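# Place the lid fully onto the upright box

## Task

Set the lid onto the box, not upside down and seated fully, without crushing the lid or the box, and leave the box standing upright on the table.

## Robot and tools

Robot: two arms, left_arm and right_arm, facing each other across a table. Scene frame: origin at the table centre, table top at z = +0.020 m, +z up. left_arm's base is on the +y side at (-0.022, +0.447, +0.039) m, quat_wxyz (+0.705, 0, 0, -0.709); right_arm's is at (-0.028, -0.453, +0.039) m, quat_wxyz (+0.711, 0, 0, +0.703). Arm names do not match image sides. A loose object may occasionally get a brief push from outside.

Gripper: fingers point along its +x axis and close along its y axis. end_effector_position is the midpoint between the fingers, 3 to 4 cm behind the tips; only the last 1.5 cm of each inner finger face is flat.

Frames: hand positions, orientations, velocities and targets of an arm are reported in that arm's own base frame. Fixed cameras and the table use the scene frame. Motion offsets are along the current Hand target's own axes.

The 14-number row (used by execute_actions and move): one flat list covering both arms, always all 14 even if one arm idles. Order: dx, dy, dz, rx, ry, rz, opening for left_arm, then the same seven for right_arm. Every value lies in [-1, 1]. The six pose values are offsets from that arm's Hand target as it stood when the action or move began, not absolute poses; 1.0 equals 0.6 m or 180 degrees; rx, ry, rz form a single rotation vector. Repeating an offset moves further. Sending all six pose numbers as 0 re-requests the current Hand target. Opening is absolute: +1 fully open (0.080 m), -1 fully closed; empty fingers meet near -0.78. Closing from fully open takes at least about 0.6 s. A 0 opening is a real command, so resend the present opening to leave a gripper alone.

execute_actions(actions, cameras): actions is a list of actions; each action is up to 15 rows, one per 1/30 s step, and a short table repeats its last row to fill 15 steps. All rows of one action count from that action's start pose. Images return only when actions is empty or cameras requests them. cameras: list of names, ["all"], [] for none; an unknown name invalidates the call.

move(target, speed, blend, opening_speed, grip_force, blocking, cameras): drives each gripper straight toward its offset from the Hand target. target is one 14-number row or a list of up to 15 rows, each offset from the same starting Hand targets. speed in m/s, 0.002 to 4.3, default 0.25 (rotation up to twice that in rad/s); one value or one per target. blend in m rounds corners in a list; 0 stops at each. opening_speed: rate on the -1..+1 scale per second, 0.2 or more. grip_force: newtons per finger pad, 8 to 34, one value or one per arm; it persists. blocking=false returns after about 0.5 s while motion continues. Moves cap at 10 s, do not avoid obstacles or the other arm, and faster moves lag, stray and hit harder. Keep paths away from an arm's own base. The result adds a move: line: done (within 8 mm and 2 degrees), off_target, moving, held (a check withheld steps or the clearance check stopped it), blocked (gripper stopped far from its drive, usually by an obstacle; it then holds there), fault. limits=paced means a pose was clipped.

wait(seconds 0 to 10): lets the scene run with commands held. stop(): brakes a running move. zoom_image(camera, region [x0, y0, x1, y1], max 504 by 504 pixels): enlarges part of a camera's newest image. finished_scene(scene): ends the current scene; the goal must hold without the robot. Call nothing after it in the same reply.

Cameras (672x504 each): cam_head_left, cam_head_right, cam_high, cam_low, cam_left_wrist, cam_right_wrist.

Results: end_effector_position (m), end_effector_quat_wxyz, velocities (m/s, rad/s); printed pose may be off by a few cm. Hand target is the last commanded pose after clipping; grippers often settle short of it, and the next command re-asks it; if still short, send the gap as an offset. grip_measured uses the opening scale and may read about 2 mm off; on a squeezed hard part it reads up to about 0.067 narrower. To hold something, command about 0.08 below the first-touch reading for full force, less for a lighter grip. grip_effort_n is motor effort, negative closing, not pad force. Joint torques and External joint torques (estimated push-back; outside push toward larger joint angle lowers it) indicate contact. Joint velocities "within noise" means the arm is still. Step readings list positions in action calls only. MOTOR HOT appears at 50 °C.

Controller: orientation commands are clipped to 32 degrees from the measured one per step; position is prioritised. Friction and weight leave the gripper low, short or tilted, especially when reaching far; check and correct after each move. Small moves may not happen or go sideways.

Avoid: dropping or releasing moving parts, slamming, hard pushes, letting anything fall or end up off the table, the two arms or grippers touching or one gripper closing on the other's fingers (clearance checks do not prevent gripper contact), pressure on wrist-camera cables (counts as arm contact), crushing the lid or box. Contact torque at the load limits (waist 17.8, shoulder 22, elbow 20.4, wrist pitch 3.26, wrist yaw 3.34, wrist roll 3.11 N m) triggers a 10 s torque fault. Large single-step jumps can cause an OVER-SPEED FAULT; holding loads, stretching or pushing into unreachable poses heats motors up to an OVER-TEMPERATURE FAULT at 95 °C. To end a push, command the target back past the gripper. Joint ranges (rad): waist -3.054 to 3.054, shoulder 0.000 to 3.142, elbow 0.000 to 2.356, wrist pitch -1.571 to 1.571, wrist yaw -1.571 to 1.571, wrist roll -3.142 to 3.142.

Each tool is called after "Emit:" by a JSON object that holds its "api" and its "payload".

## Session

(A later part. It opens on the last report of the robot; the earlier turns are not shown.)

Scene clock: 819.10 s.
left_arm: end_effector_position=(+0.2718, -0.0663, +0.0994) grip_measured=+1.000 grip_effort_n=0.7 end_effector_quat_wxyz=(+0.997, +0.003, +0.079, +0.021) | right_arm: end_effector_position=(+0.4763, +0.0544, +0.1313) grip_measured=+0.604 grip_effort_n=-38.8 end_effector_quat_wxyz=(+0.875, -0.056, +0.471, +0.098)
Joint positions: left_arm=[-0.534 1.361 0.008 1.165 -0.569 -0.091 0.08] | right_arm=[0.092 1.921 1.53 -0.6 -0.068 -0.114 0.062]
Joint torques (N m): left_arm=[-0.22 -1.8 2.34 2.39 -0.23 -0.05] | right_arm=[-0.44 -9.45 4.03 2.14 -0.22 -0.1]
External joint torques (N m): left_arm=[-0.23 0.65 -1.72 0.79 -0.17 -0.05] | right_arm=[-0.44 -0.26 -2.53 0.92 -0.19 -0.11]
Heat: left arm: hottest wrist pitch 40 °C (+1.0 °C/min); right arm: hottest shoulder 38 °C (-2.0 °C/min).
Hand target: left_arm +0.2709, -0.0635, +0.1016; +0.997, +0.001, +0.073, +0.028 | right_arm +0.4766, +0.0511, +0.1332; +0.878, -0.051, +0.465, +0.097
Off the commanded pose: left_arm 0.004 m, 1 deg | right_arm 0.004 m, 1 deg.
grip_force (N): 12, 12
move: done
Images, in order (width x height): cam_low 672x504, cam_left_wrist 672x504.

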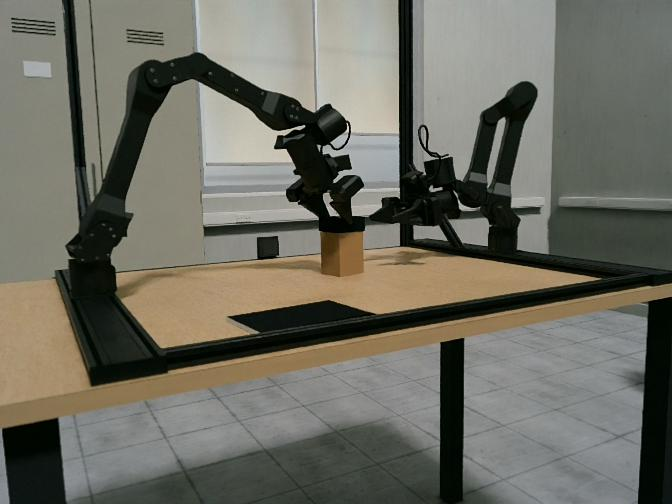

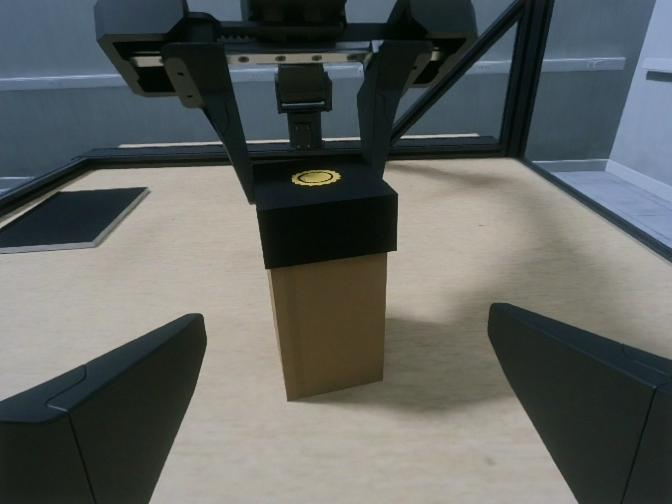

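Emit:
{"api": "move", "payload": {"target": [0, 0, 0, 0, 0, 0, 1, 0.003, 0.0004, -0.0044, 0, 0, 0, 0.4], "speed": 0.04, "cameras": ["cam_low", "cam_left_wrist"]}}

Emit:
{"api": "zoom_image", "payload": {"camera": "cam_left_wrist", "region": [240, 180, 400, 280]}}

Emit:
{"api": "zoom_image", "payload": {"camera": "cam_low", "region": [310, 210, 370, 255]}}

Scene clock: 835.53 s.
left_arm: end_effector_position=(+0.2718, -0.0663, +0.0994) grip_measured=+1.000 grip_effort_n=0.2 end_effector_quat_wxyz=(+0.997, +0.003, +0.079, +0.021) | right_arm: end_effector_position=(+0.4771, +0.0537, +0.1298) grip_measured=+0.604 grip_effort_n=-39.3 end_effector_quat_wxyz=(+0.877, -0.056, +0.468, +0.097)
Joint positions: left_arm=[-0.534 1.361 0.008 1.165 -0.569 -0.091 0.08] | right_arm=[0.091 1.921 1.521 -0.585 -0.068 -0.116 0.062]
Joint torques (N m): left_arm=[-0.21 -1.79 2.34 2.4 -0.23 -0.05] | right_arm=[-0.43 -9.73 3.51 1.92 -0.23 -0.1]
External joint torques (N m): left_arm=[-0.23 0.65 -1.66 0.8 -0.17 -0.05] | right_arm=[-0.42 -0.63 -3 0.7 -0.2 -0.11]
Heat: left arm: hottest wrist pitch 40 °C (+1.0 °C/min); right arm: hottest shoulder 38 °C (-1.0 °C/min).
Hand target: left_arm +0.2709, -0.0635, +0.1016; +0.997, +0.001, +0.073, +0.028 | right_arm +0.4754, +0.0511, +0.1302; +0.878, -0.051, +0.465, +0.097
Off the commanded pose: left_arm 0.004 m, 1 deg | right_arm 0.003 m, 1 deg.
grip_force (N): 12, 12
move: done
Images, in order (width x height): cam_low 672x504, cam_left_wrist 672x504.

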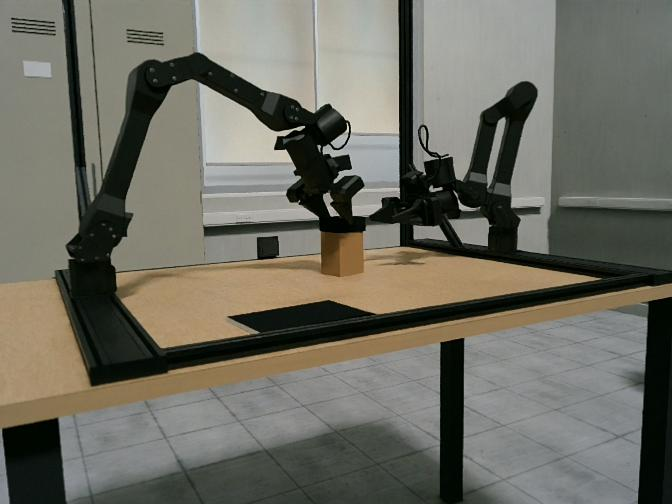

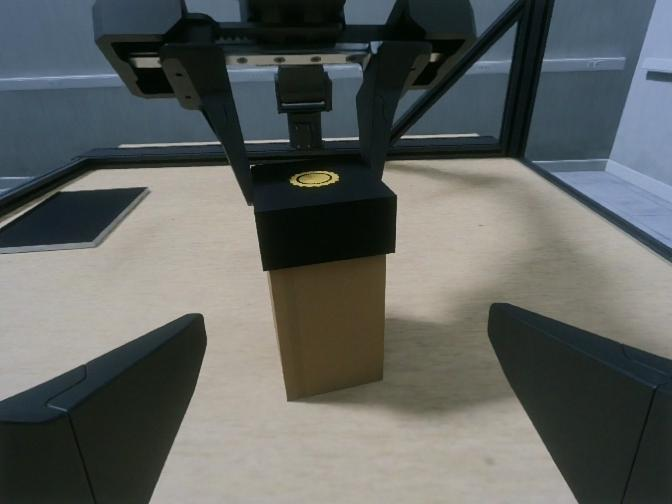

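Scaled by 3.150 from the camera's 672x504 image, which has a finer 960x720 frame.

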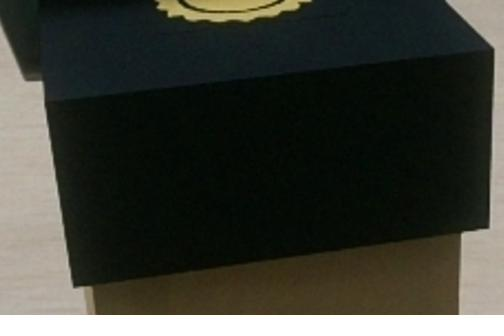

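Scaled by 8.400 from the camera's 672x504 image, which has a finer 960x720 frame.

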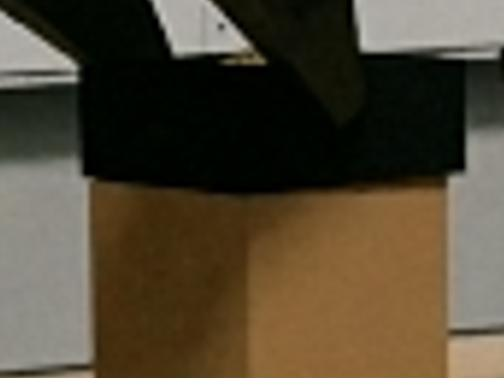

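Emit:
{"api": "move", "payload": {"target": [[0, 0, 0, 0, 0, 0, 1, -0.017, 0.0027, 0.0107, 0, 0, 0, 0.4], [0, 0, 0, 0, 0, 0, 1, -0.0042, 0.0023, 0.0037, 0, 0, 0, 0.4]], "speed": 0.05, "cameras": ["cam_low", "cam_left_wrist"]}}

Emit:
{"api": "zoom_image", "payload": {"camera": "cam_left_wrist", "region": [240, 180, 400, 280]}}

Emit:
{"api": "zoom_image", "payload": {"camera": "cam_low", "region": [310, 210, 370, 255]}}

Scene clock: 859.20 s.
left_arm: end_effector_position=(+0.2718, -0.0663, +0.0994) grip_measured=+1.000 grip_effort_n=0.7 end_effector_quat_wxyz=(+0.997, +0.003, +0.079, +0.021) | right_arm: end_effector_position=(+0.4741, +0.0542, +0.1315) grip_measured=+0.604 grip_effort_n=-38.8 end_effector_quat_wxyz=(+0.875, -0.056, +0.471, +0.098)
Joint positions: left_arm=[-0.534 1.361 0.008 1.165 -0.569 -0.091 0.08] | right_arm=[0.092 1.913 1.521 -0.6 -0.068 -0.116 0.062]
Joint torques (N m): left_arm=[-0.2 -1.79 2.33 2.4 -0.23 -0.05] | right_arm=[-0.08 -8.97 4.66 2.14 -0.13 -0.01]
External joint torques (N m): left_arm=[-0.21 0.64 -1.66 0.81 -0.17 -0.05] | right_arm=[-0.07 0.08 -1.84 0.93 -0.1 -0.01]
Heat: left arm: hottest wrist pitch 40 °C (+0.0 °C/min); right arm: hottest shoulder 39 °C (+1.0 °C/min).
Hand target: left_arm +0.2709, -0.0635, +0.1016; +0.997, +0.001, +0.073, +0.028 | right_arm +0.4755, +0.0526, +0.1335; +0.878, -0.051, +0.465, +0.097
Off the commanded pose: left_arm 0.004 m, 1 deg | right_arm 0.003 m, 1 deg.
grip_force (N): 12, 12
move: done
Images, in order (width x height): cam_low 672x504, cam_left_wrist 672x504.

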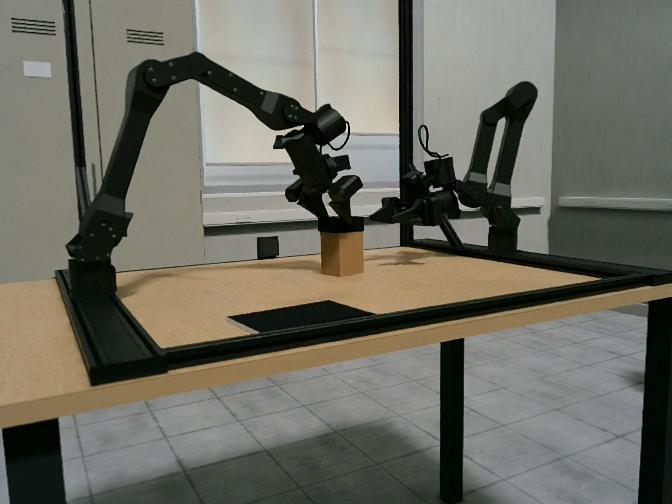

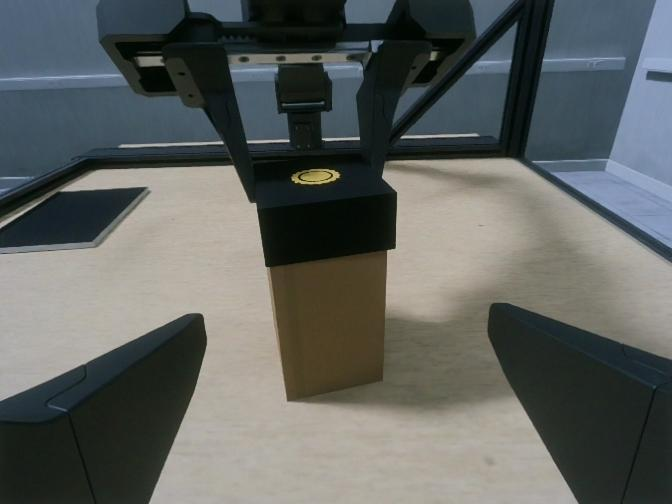

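Scaled by 3.150 from the camera's 672x504 image, which has a finer 960x720 frame.

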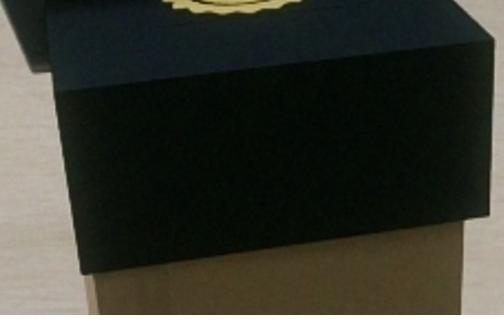

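Scaled by 8.400 from the camera's 672x504 image, which has a finer 960x720 frame.

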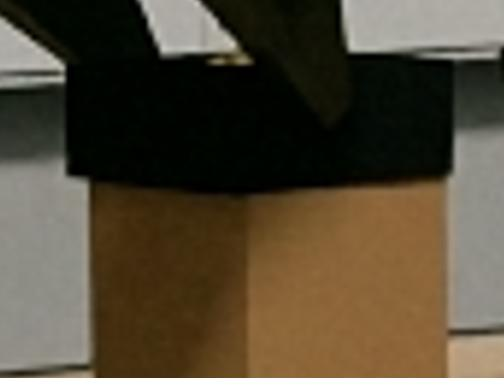

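Emit:
{"api": "move", "payload": {"target": [0, 0, 0, 0, 0, 0, 1, 0.0062, 0.0003, 0.0002, 0, 0, 0, 0.4], "speed": 0.04, "cameras": ["cam_low", "cam_left_wrist"]}}

Emit:
{"api": "zoom_image", "payload": {"camera": "cam_left_wrist", "region": [240, 180, 400, 280]}}

Emit:
{"api": "zoom_image", "payload": {"camera": "cam_low", "region": [310, 210, 370, 255]}}

Scene clock: 875.67 s.
left_arm: end_effector_position=(+0.2718, -0.0663, +0.0994) grip_measured=+1.000 grip_effort_n=0.7 end_effector_quat_wxyz=(+0.997, +0.003, +0.079, +0.021) | right_arm: end_effector_position=(+0.4757, +0.0543, +0.1326) grip_measured=+0.604 grip_effort_n=-38.8 end_effector_quat_wxyz=(+0.877, -0.057, +0.467, +0.098)
Joint positions: left_arm=[-0.534 1.361 0.008 1.165 -0.569 -0.091 0.08] | right_arm=[0.092 1.913 1.521 -0.591 -0.068 -0.116 0.062]
Joint torques (N m): left_arm=[-0.23 -1.79 2.34 2.39 -0.24 -0.05] | right_arm=[0.09 -7.94 4.68 2.16 -0.1 0.01]
External joint torques (N m): left_arm=[-0.23 0.65 -1.67 0.8 -0.18 -0.05] | right_arm=[0.2 1.22 -1.91 0.93 -0.08 0.01]
Heat: left arm: hottest wrist pitch 41 °C (+1.0 °C/min); right arm: hottest shoulder 41 °C (+3.0 °C/min).
Hand target: left_arm +0.2709, -0.0635, +0.1016; +0.997, +0.001, +0.073, +0.028 | right_arm +0.4776, +0.0532, +0.1305; +0.878, -0.051, +0.465, +0.097
Off the commanded pose: left_arm 0.004 m, 1 deg | right_arm 0.003 m, 1 deg.
grip_force (N): 12, 12
move: done
Images, in order (width x height): cam_low 672x504, cam_left_wrist 672x504.

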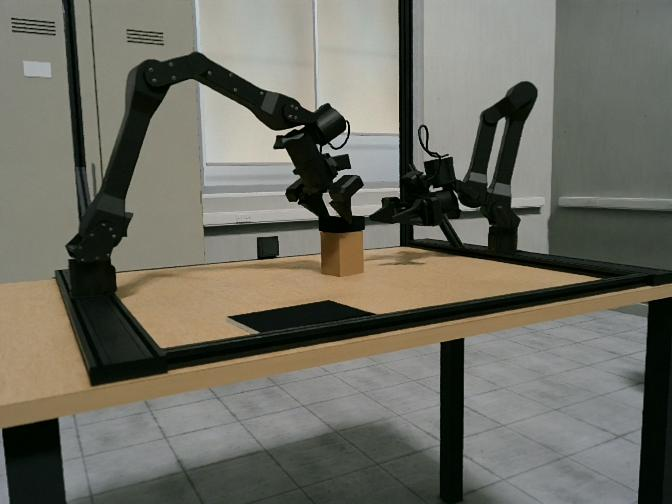

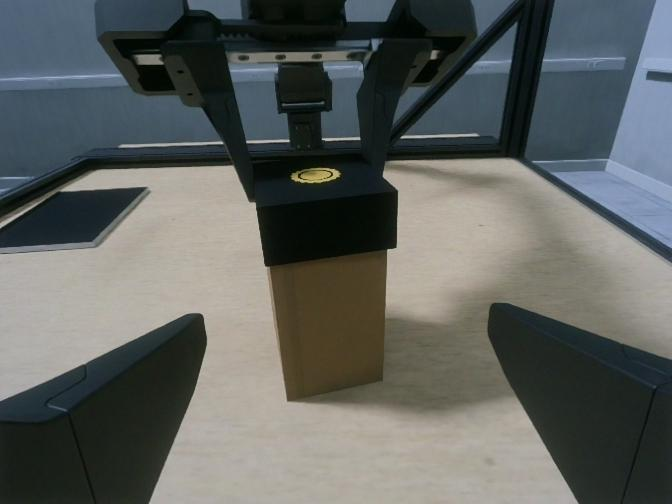

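Scaled by 3.150 from the camera's 672x504 image, which has a finer 960x720 frame.

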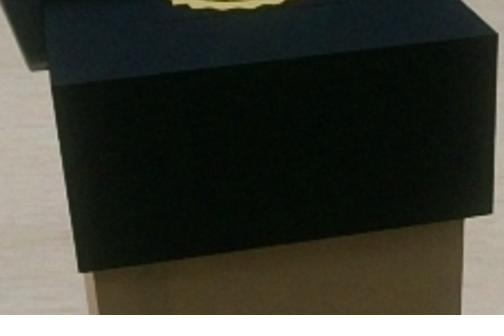

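Scaled by 8.400 from the camera's 672x504 image, which has a finer 960x720 frame.

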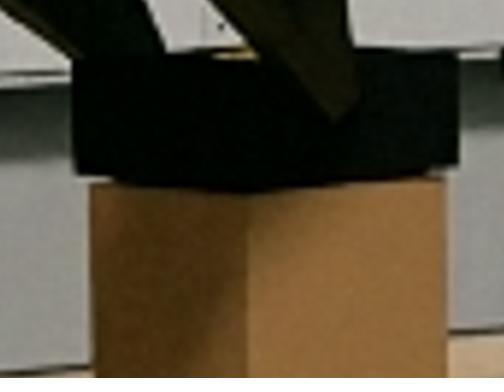

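Emit:
{"api": "move", "payload": {"target": [0, 0, 0, 0, 0, 0, 1, 0.006, 0, -0.0031, -0.0018, 0, 0.0012, 0.4], "speed": 0.03, "cameras": ["cam_low", "cam_left_wrist"]}}

Emit:
{"api": "zoom_image", "payload": {"camera": "cam_left_wrist", "region": [240, 180, 400, 280]}}

Emit:
{"api": "zoom_image", "payload": {"camera": "cam_low", "region": [310, 210, 370, 255]}}

Scene clock: 891.80 s.
left_arm: end_effector_position=(+0.2718, -0.0663, +0.0994) grip_measured=+1.000 grip_effort_n=0.2 end_effector_quat_wxyz=(+0.997, +0.003, +0.079, +0.021) | right_arm: end_effector_position=(+0.4777, +0.0545, +0.1310) grip_measured=+0.604 grip_effort_n=-38.8 end_effector_quat_wxyz=(+0.878, -0.057, +0.464, +0.098)
Joint positions: left_arm=[-0.534 1.361 0.008 1.165 -0.569 -0.091 0.08] | right_arm=[0.092 1.918 1.518 -0.577 -0.068 -0.117 0.062]
Joint torques (N m): left_arm=[-0.23 -1.8 2.34 2.4 -0.24 -0.05] | right_arm=[0.03 -7.8 3.98 2.14 -0.28 -0.12]
External joint torques (N m): left_arm=[-0.23 0.61 -1.64 0.82 -0.18 -0.05] | right_arm=[0.09 1.36 -2.57 0.9 -0.26 -0.12]
Heat: left arm: hottest wrist pitch 41 °C (+1.0 °C/min); right arm: hottest shoulder 41 °C (+3.0 °C/min).
Hand target: left_arm +0.2709, -0.0635, +0.1016; +0.997, +0.001, +0.073, +0.028 | right_arm +0.4781, +0.0533, +0.1265; +0.878, -0.052, +0.465, +0.100
Off the commanded pose: left_arm 0.004 m, 1 deg | right_arm 0.005 m, 1 deg.
grip_force (N): 12, 12
move: done
Images, in order (width x height): cam_low 672x504, cam_left_wrist 672x504.

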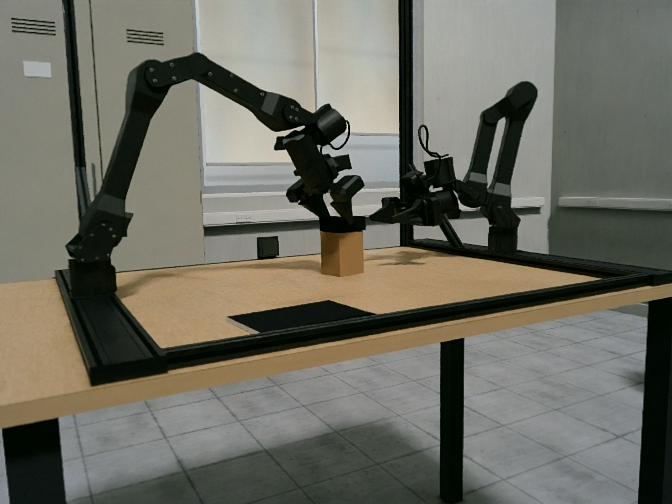

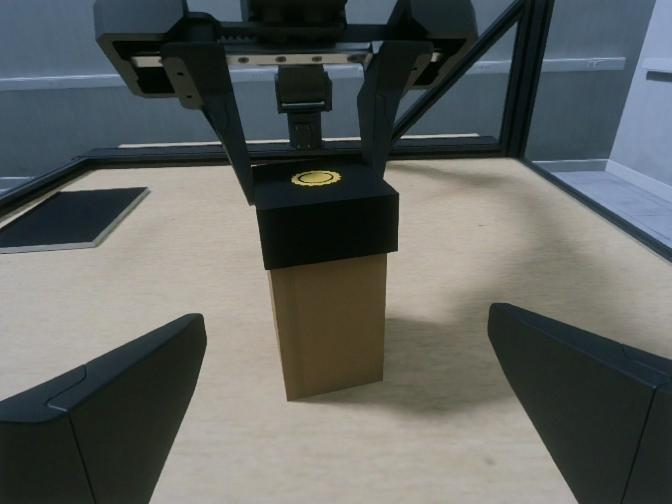

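Scaled by 3.150 from the camera's 672x504 image, which has a finer 960x720 frame.

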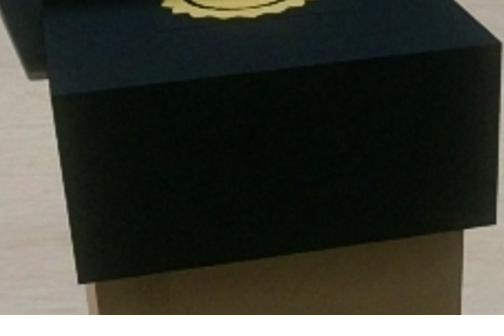

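Scaled by 8.400 from the camera's 672x504 image, which has a finer 960x720 frame.

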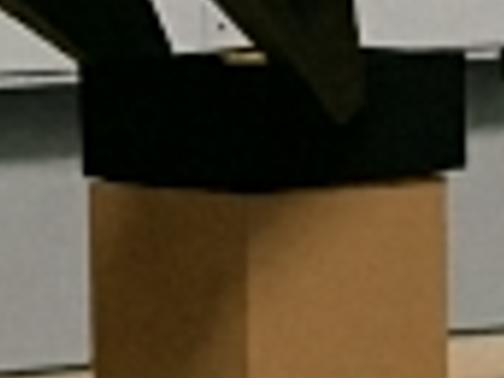

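Emit:
{"api": "move", "payload": {"target": [0, 0, 0, 0, 0, 0, 1, 0.0008, -0.0002, -0.005, 0, 0, 0, 0.4], "speed": 0.03, "cameras": ["cam_low", "cam_left_wrist"]}}

Emit:
{"api": "zoom_image", "payload": {"camera": "cam_left_wrist", "region": [240, 180, 400, 280]}}

Emit:
{"api": "zoom_image", "payload": {"camera": "cam_low", "region": [310, 210, 370, 255]}}

Scene clock: 900.93 s.
left_arm: end_effector_position=(+0.2718, -0.0663, +0.0994) grip_measured=+1.000 grip_effort_n=0.7 end_effector_quat_wxyz=(+0.997, +0.003, +0.079, +0.021) | right_arm: end_effector_position=(+0.4782, +0.0538, +0.1293) grip_measured=+0.604 grip_effort_n=-38.8 end_effector_quat_wxyz=(+0.879, -0.058, +0.462, +0.098)
Joint positions: left_arm=[-0.534 1.361 0.008 1.165 -0.569 -0.091 0.08] | right_arm=[0.091 1.918 1.508 -0.563 -0.068 -0.119 0.062]
Joint torques (N m): left_arm=[-0.2 -1.78 2.33 2.4 -0.24 -0.05] | right_arm=[0.04 -8.53 3.42 1.91 -0.32 -0.11]
External joint torques (N m): left_arm=[-0.21 0.61 -1.64 0.83 -0.18 -0.05] | right_arm=[0.04 0.64 -3.16 0.66 -0.28 -0.11]
Heat: left arm: hottest wrist pitch 41 °C (+1.0 °C/min); right arm: hottest shoulder 40 °C (+2.0 °C/min).
Hand target: left_arm +0.2709, -0.0635, +0.1016; +0.997, +0.001, +0.073, +0.028 | right_arm +0.4759, +0.0527, +0.1244; +0.878, -0.052, +0.465, +0.100
Off the commanded pose: left_arm 0.004 m, 1 deg | right_arm 0.005 m, 1 deg.
grip_force (N): 12, 12
move: done
Images, in order (width x height): cam_low 672x504, cam_left_wrist 672x504.

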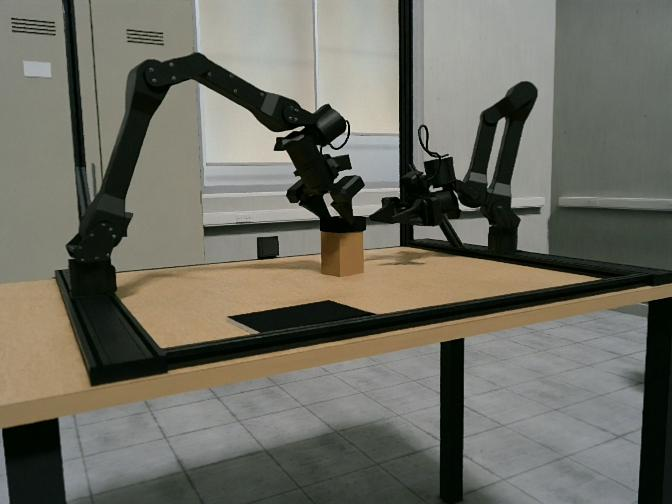

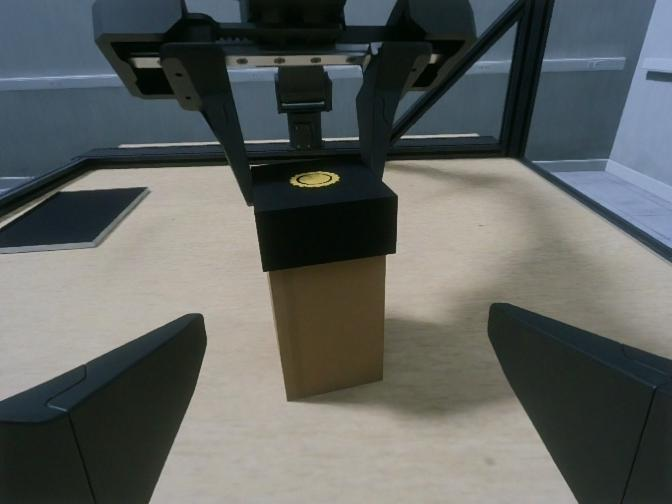

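Scaled by 3.150 from the camera's 672x504 image, which has a finer 960x720 frame.

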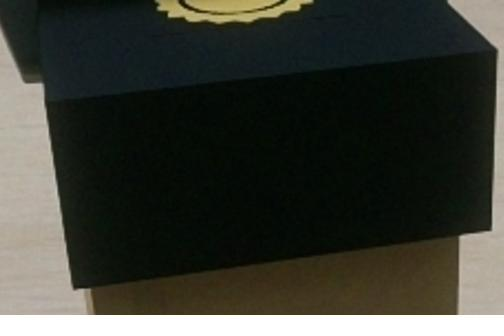

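Scaled by 8.400 from the camera's 672x504 image, which has a finer 960x720 frame.

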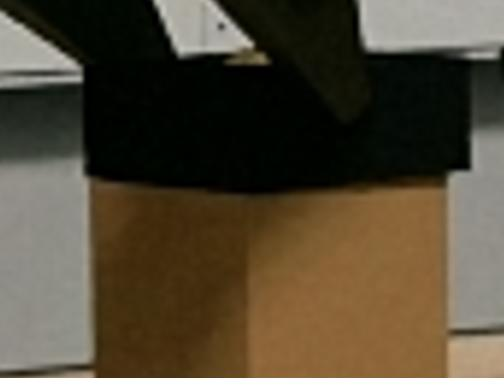

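Emit:
{"api": "move", "payload": {"target": [[0, 0, 0, 0, 0, 0, 1, -0.025, 0.0021, 0.0105, 0, 0, 0, 0.4], [0, 0, 0, 0, 0, 0, 1, -0.0077, 0.0017, 0.0007, 0, 0, 0, 0.4], [0, 0, 0, 0, 0, 0, 1, 0.0017, 0.0013, -0.0037, 0, 0, 0, 0.4]], "speed": [0.05, 0.05, 0.02], "cameras": ["cam_low", "cam_left_wrist"]}}

Emit:
{"api": "zoom_image", "payload": {"camera": "cam_left_wrist", "region": [240, 180, 400, 280]}}

Emit:
{"api": "zoom_image", "payload": {"camera": "cam_low", "region": [310, 210, 370, 255]}}

Scene clock: 920.60 s.
left_arm: end_effector_position=(+0.2718, -0.0663, +0.0994) grip_measured=+1.000 grip_effort_n=0.7 end_effector_quat_wxyz=(+0.997, +0.003, +0.079, +0.021) | right_arm: end_effector_position=(+0.4763, +0.0529, +0.1296) grip_measured=+0.604 grip_effort_n=-38.8 end_effector_quat_wxyz=(+0.881, -0.057, +0.460, +0.097)
Joint positions: left_arm=[-0.534 1.361 0.008 1.165 -0.569 -0.091 0.08] | right_arm=[0.089 1.907 1.493 -0.554 -0.068 -0.119 0.062]
Joint torques (N m): left_arm=[-0.21 -1.78 2.33 2.4 -0.24 -0.05] | right_arm=[-0.03 -7.64 3.54 1.95 -0.31 -0.04]
External joint torques (N m): left_arm=[-0.22 0.62 -1.61 0.83 -0.18 -0.05] | right_arm=[0.06 1.33 -2.97 0.71 -0.29 -0.04]
Heat: left arm: hottest wrist pitch 41 °C (+1.0 °C/min); right arm: hottest shoulder 39 °C (+0.0 °C/min).
Hand target: left_arm +0.2709, -0.0635, +0.1016; +0.997, +0.001, +0.073, +0.028 | right_arm +0.4745, +0.0532, +0.1223; +0.878, -0.052, +0.465, +0.100
Off the commanded pose: left_arm 0.004 m, 1 deg | right_arm 0.007 m, 1 deg.
grip_force (N): 12, 12
move: done
Images, in order (width x height): cam_low 672x504, cam_left_wrist 672x504.

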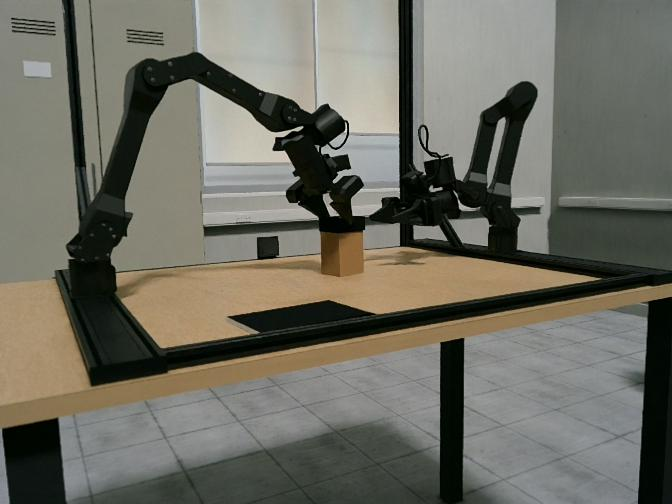

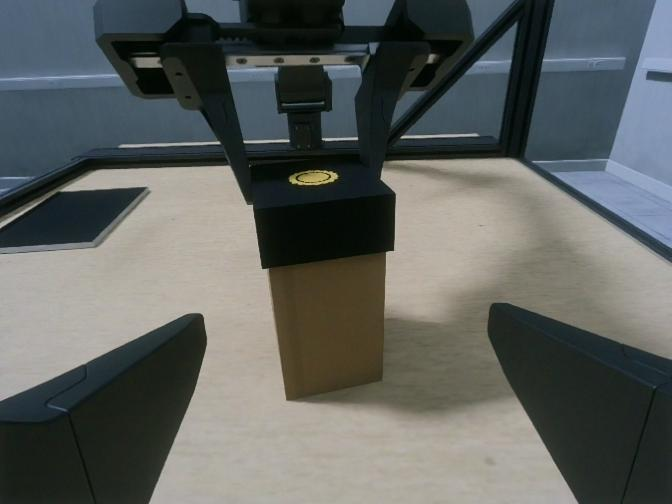

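Scaled by 3.150 from the camera's 672x504 image, which has a finer 960x720 frame.

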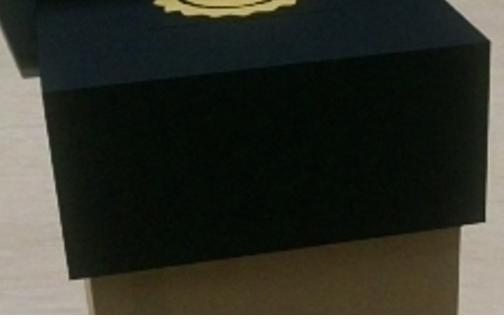

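Scaled by 8.400 from the camera's 672x504 image, which has a finer 960x720 frame.

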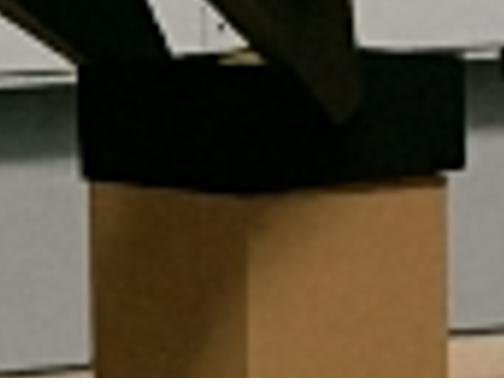

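Emit:
{"api": "move", "payload": {"target": [[0, 0, 0, 0, 0, 0, 1, -0.0195, 0.0013, 0.0066, 0, 0, 0, 0.4], [0, 0, 0, 0, 0, 0, 1, -0.005, 0.0009, -0.0015, 0, 0, 0, 0.4], [0, 0, 0, 0, 0, 0, 1, 0, 0.0007, -0.0031, 0, 0.003, 0, 0.4]], "speed": [0.05, 0.05, 0.02], "cameras": ["cam_low", "cam_left_wrist"]}}

Emit:
{"api": "zoom_image", "payload": {"camera": "cam_left_wrist", "region": [240, 180, 400, 280]}}

Emit:
{"api": "zoom_image", "payload": {"camera": "cam_low", "region": [310, 210, 370, 255]}}

Scene clock: 935.60 s.
left_arm: end_effector_position=(+0.2718, -0.0663, +0.0994) grip_measured=+1.000 grip_effort_n=0.7 end_effector_quat_wxyz=(+0.997, +0.003, +0.079, +0.021) | right_arm: end_effector_position=(+0.4747, +0.0520, +0.1297) grip_measured=+0.604 grip_effort_n=-39.3 end_effector_quat_wxyz=(+0.880, -0.058, +0.462, +0.097)
Joint positions: left_arm=[-0.534 1.361 0.008 1.165 -0.569 -0.091 0.08] | right_arm=[0.088 1.902 1.488 -0.557 -0.068 -0.12 0.062]
Joint torques (N m): left_arm=[-0.23 -1.79 2.33 2.39 -0.23 -0.05] | right_arm=[0.03 -7.11 3.98 1.46 -0.22 -0.04]
External joint torques (N m): left_arm=[-0.23 0.61 -1.64 0.82 -0.17 -0.05] | right_arm=[0.09 2 -2.6 0.22 -0.19 -0.04]
Heat: left arm: hottest wrist pitch 41 °C (+0.0 °C/min); right arm: hottest shoulder 39 °C (-2.0 °C/min).
Hand target: left_arm +0.2709, -0.0635, +0.1016; +0.997, +0.001, +0.073, +0.028 | right_arm +0.4729, +0.0532, +0.1213; +0.876, -0.053, +0.469, +0.100
Off the commanded pose: left_arm 0.004 m, 1 deg | right_arm 0.009 m, 1 deg.
grip_force (N): 12, 12
move: off_target (right_arm)
Images, in order (width x height): cam_low 672x504, cam_left_wrist 672x504.

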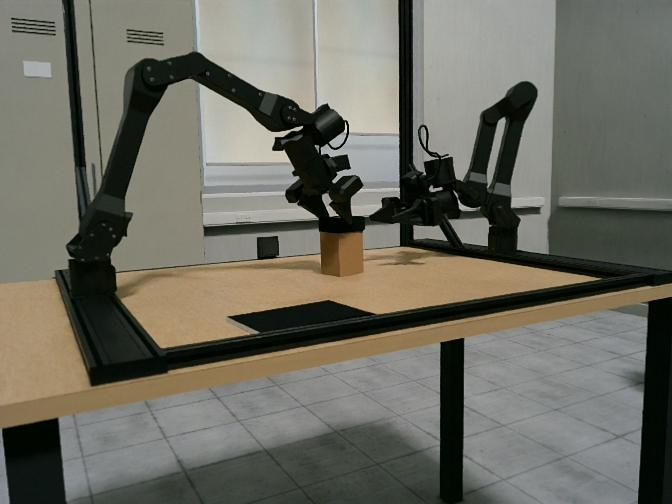

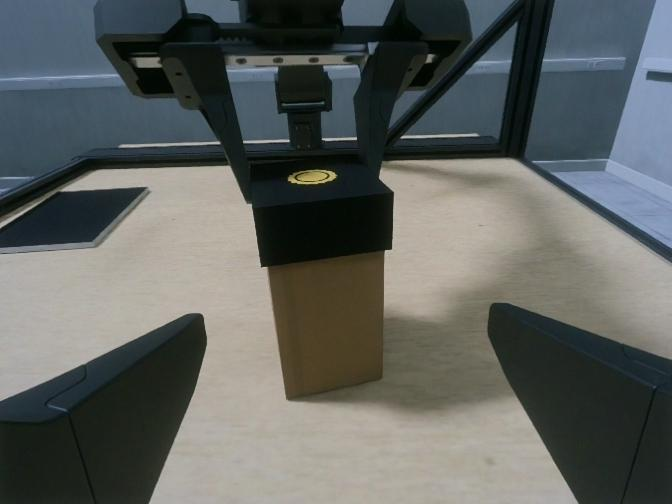

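Scaled by 3.150 from the camera's 672x504 image, which has a finer 960x720 frame.

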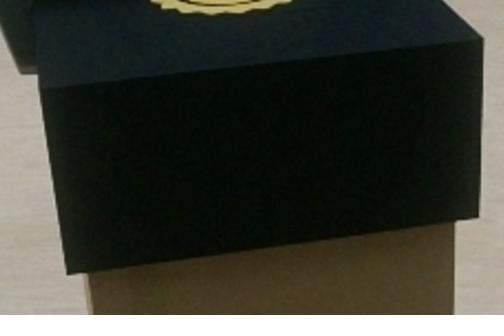

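Scaled by 8.400 from the camera's 672x504 image, which has a finer 960x720 frame.

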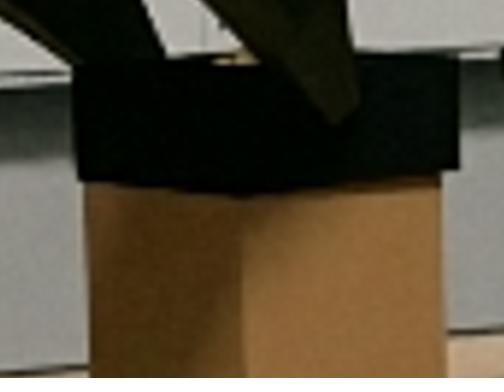

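Emit:
{"api": "move", "payload": {"target": [[0, 0, 0, 0, 0, 0, 1, -0.0387, 0.0028, 0.0203, 0, -0.003, 0, 0.4], [0, 0, 0, 0, 0, 0, 1, -0.0183, 0.0008, 0.017, 0, -0.003, 0, 0.4]], "speed": 0.05, "cameras": ["cam_low", "cam_left_wrist"]}}

Emit:
{"api": "zoom_image", "payload": {"camera": "cam_left_wrist", "region": [240, 180, 400, 280]}}

Emit:
{"api": "zoom_image", "payload": {"camera": "cam_low", "region": [310, 210, 370, 255]}}

Scene clock: 963.00 s.
left_arm: end_effector_position=(+0.2718, -0.0663, +0.0994) grip_measured=+1.000 grip_effort_n=1.2 end_effector_quat_wxyz=(+0.997, +0.003, +0.079, +0.021) | right_arm: end_effector_position=(+0.4691, +0.0537, +0.1302) grip_measured=+0.604 grip_effort_n=-38.8 end_effector_quat_wxyz=(+0.872, -0.058, +0.476, +0.099)
Joint positions: left_arm=[-0.534 1.361 0.008 1.165 -0.569 -0.091 0.08] | right_arm=[0.092 1.902 1.507 -0.609 -0.068 -0.119 0.062]
Joint torques (N m): left_arm=[-0.22 -1.8 2.35 2.39 -0.23 -0.05] | right_arm=[0.14 -7.69 6.66 2.13 -0.24 0]
External joint torques (N m): left_arm=[-0.22 0.63 -1.7 0.79 -0.17 -0.05] | right_arm=[0.08 1.29 0.17 0.94 -0.21 0]
Heat: left arm: hottest wrist pitch 42 °C (+1.0 °C/min); right arm: hottest shoulder 38 °C (-1.0 °C/min).
Hand target: left_arm +0.2709, -0.0635, +0.1016; +0.997, +0.001, +0.073, +0.028 | right_arm +0.4752, +0.0542, +0.1361; +0.878, -0.052, +0.465, +0.100
Off the commanded pose: left_arm 0.004 m, 1 deg | right_arm 0.009 m, 2 deg.
grip_force (N): 12, 12
move: off_target (right_arm)
Images, in order (width x height): cam_low 672x504, cam_left_wrist 672x504.

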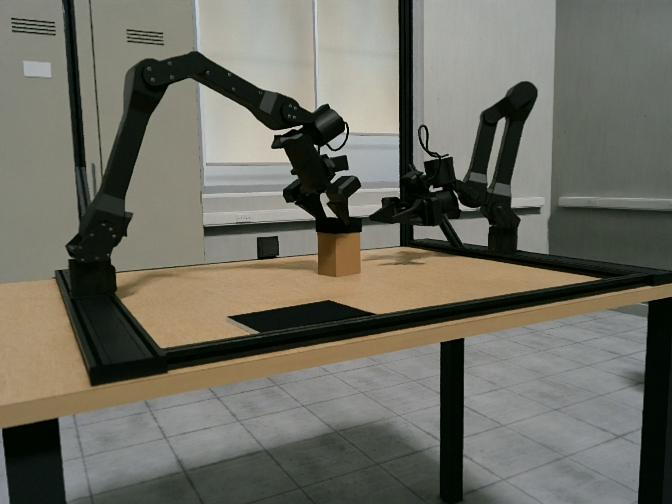

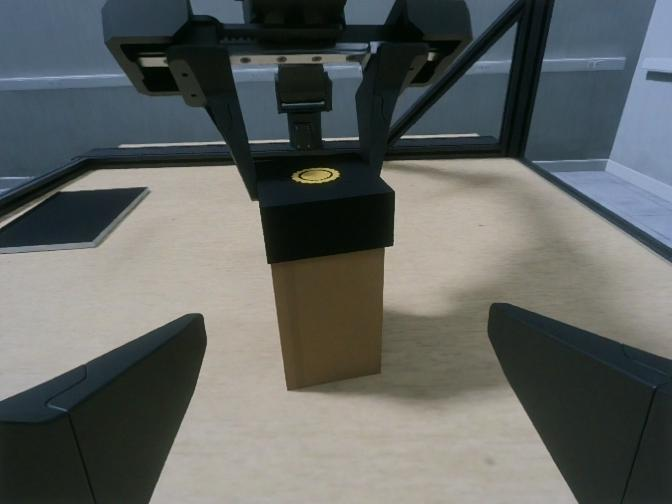

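Scaled by 3.150 from the camera's 672x504 image, which has a finer 960x720 frame.

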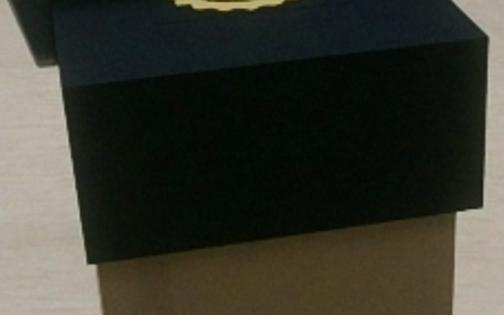

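Scaled by 8.400 from the camera's 672x504 image, which has a finer 960x720 frame.

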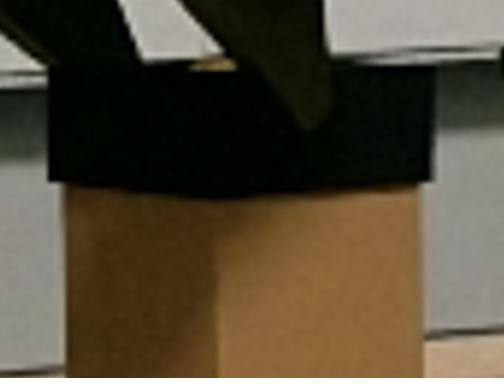

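Emit:
{"api": "move", "payload": {"target": [0, 0, 0, 0, 0, 0, 1, 0.0073, 0, -0.0158, 0, 0, 0, 0.4], "speed": 0.03, "cameras": ["cam_low", "cam_left_wrist"]}}

Emit:
{"api": "zoom_image", "payload": {"camera": "cam_left_wrist", "region": [240, 180, 400, 280]}}

Emit:
{"api": "zoom_image", "payload": {"camera": "cam_low", "region": [310, 210, 370, 255]}}

Scene clock: 978.67 s.
left_arm: end_effector_position=(+0.2718, -0.0663, +0.0994) grip_measured=+1.000 grip_effort_n=1.2 end_effector_quat_wxyz=(+0.997, +0.003, +0.079, +0.021) | right_arm: end_effector_position=(+0.4727, +0.0533, +0.1288) grip_measured=+0.604 grip_effort_n=-38.8 end_effector_quat_wxyz=(+0.878, -0.058, +0.465, +0.098)
Joint positions: left_arm=[-0.534 1.361 0.008 1.165 -0.569 -0.091 0.08] | right_arm=[0.091 1.901 1.487 -0.565 -0.068 -0.119 0.062]
Joint torques (N m): left_arm=[-0.22 -1.78 2.33 2.39 -0.23 -0.05] | right_arm=[0.03 -9.18 3.28 1.85 -0.25 -0.03]
External joint torques (N m): left_arm=[-0.23 0.66 -1.7 0.79 -0.16 -0.05] | right_arm=[0.08 -0.16 -3.26 0.62 -0.23 -0.03]
Heat: left arm: hottest wrist pitch 42 °C (+1.0 °C/min); right arm: hottest shoulder 39 °C (+0.0 °C/min).
Hand target: left_arm +0.2709, -0.0635, +0.1016; +0.997, +0.001, +0.073, +0.028 | right_arm +0.4699, +0.0530, +0.1271; +0.878, -0.052, +0.465, +0.100
Off the commanded pose: left_arm 0.004 m, 1 deg | right_arm 0.003 m, 1 deg.
grip_force (N): 12, 12
move: done
Images, in order (width x height): cam_low 672x504, cam_left_wrist 672x504.

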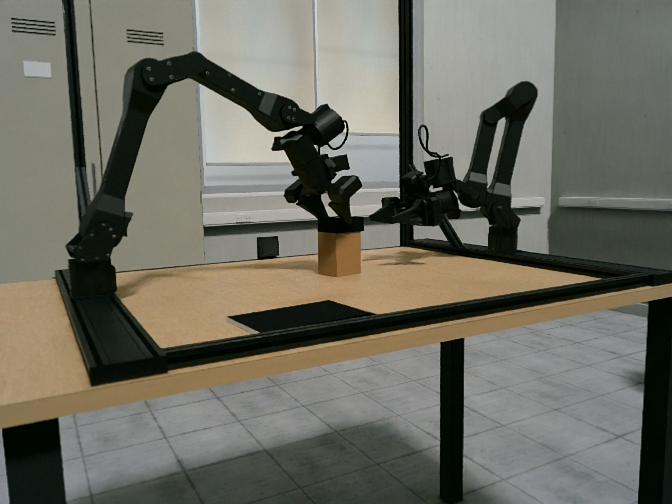

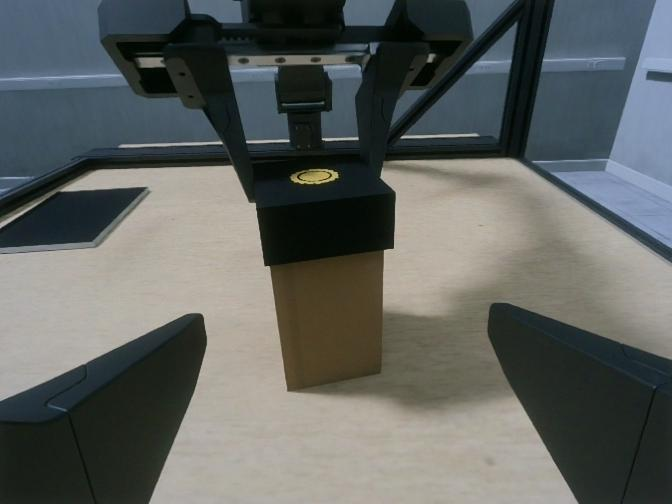

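Scaled by 3.150 from the camera's 672x504 image, which has a finer 960x720 frame.

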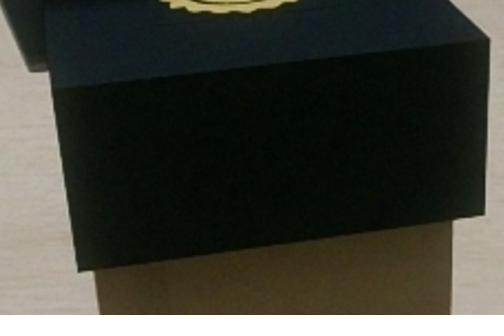

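Scaled by 8.400 from the camera's 672x504 image, which has a finer 960x720 frame.

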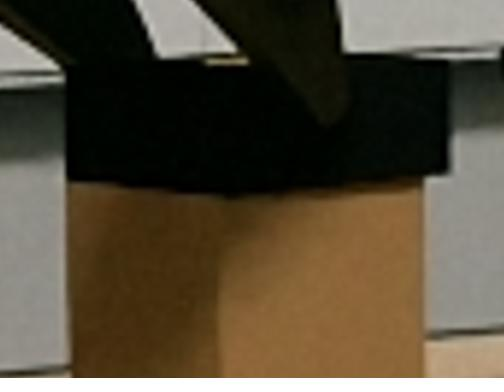

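Emit:
{"api": "move", "payload": {"target": [[0, 0, 0, 0, 0, 0, 1, -0.0265, -0.0015, 0.0262, 0, 0, 0, 0.4], [0, 0, 0, 0, 0, 0, 1, -0.0318, 0.0015, 0.0183, 0, 0, 0, 0.4], [0, 0, 0, 0, 0, 0, 1, -0.0157, 0.0013, 0.0082, 0, 0, 0, 0.4]], "speed": 0.05, "cameras": ["cam_low", "cam_left_wrist"]}}

Emit:
{"api": "zoom_image", "payload": {"camera": "cam_left_wrist", "region": [240, 180, 400, 280]}}

Emit:
{"api": "zoom_image", "payload": {"camera": "cam_low", "region": [310, 210, 370, 255]}}

Scene clock: 1001.37 s.
left_arm: end_effector_position=(+0.2718, -0.0663, +0.0994) grip_measured=+1.000 grip_effort_n=0.2 end_effector_quat_wxyz=(+0.997, +0.003, +0.079, +0.021) | right_arm: end_effector_position=(+0.4688, +0.0537, +0.1333) grip_measured=+0.604 grip_effort_n=-38.8 end_effector_quat_wxyz=(+0.874, -0.058, +0.473, +0.099)
Joint positions: left_arm=[-0.534 1.361 0.008 1.165 -0.569 -0.091 0.08] | right_arm=[0.092 1.895 1.505 -0.608 -0.068 -0.119 0.062]
Joint torques (N m): left_arm=[-0.22 -1.78 2.32 2.39 -0.23 -0.05] | right_arm=[0.19 -9.89 4.05 2.16 -0.24 0]
External joint torques (N m): left_arm=[-0.24 0.66 -1.67 0.8 -0.17 -0.05] | right_arm=[0.16 -0.91 -2.48 0.95 -0.21 0]
Heat: left arm: hottest wrist pitch 42 °C (+1.0 °C/min); right arm: hottest shoulder 38 °C (-1.0 °C/min).
Hand target: left_arm +0.2709, -0.0635, +0.1016; +0.997, +0.001, +0.073, +0.028 | right_arm +0.4686, +0.0535, +0.1377; +0.878, -0.052, +0.465, +0.100
Off the commanded pose: left_arm 0.004 m, 1 deg | right_arm 0.004 m, 1 deg.
grip_force (N): 12, 12
move: done
Images, in order (width x height): cam_low 672x504, cam_left_wrist 672x504.

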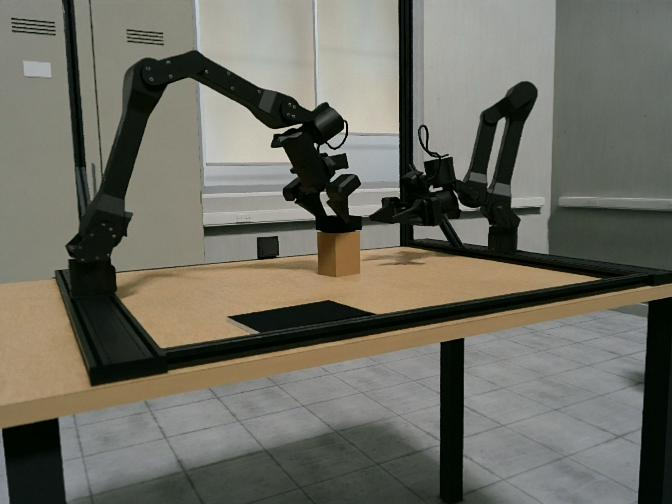

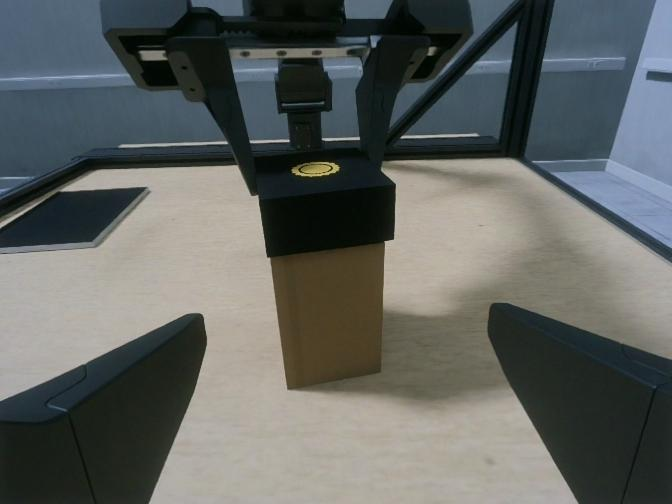

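Scaled by 3.150 from the camera's 672x504 image, which has a finer 960x720 frame.

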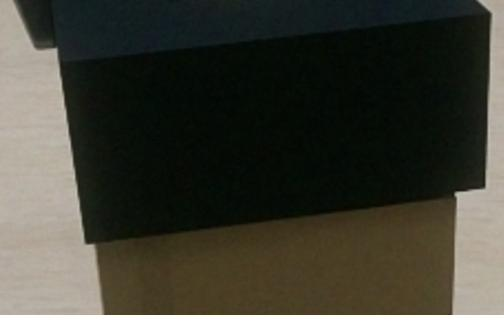

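Scaled by 8.400 from the camera's 672x504 image, which has a finer 960x720 frame.

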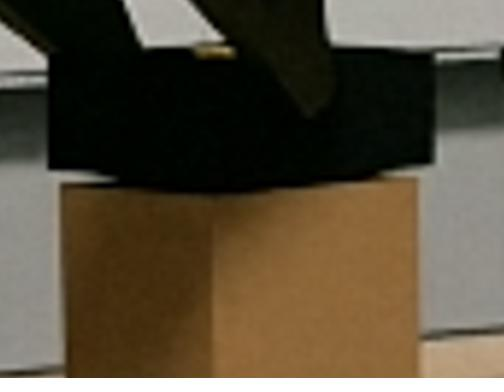

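Emit:
{"api": "zoom_image", "payload": {"camera": "cam_low", "region": [305, 205, 375, 285]}}

Emit:
{"api": "zoom_image", "payload": {"camera": "cam_left_wrist", "region": [240, 140, 420, 400]}}

Scaled by 6.300 from the camera's 672x504 image, which has a finer 960x720 frame.

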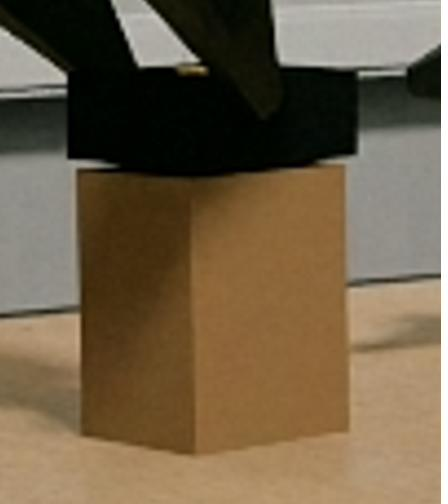

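Scaled by 1.938 from the camera's 672x504 image, which has a finer 960x720 frame.

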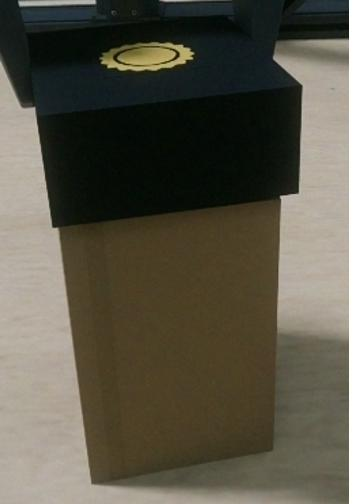

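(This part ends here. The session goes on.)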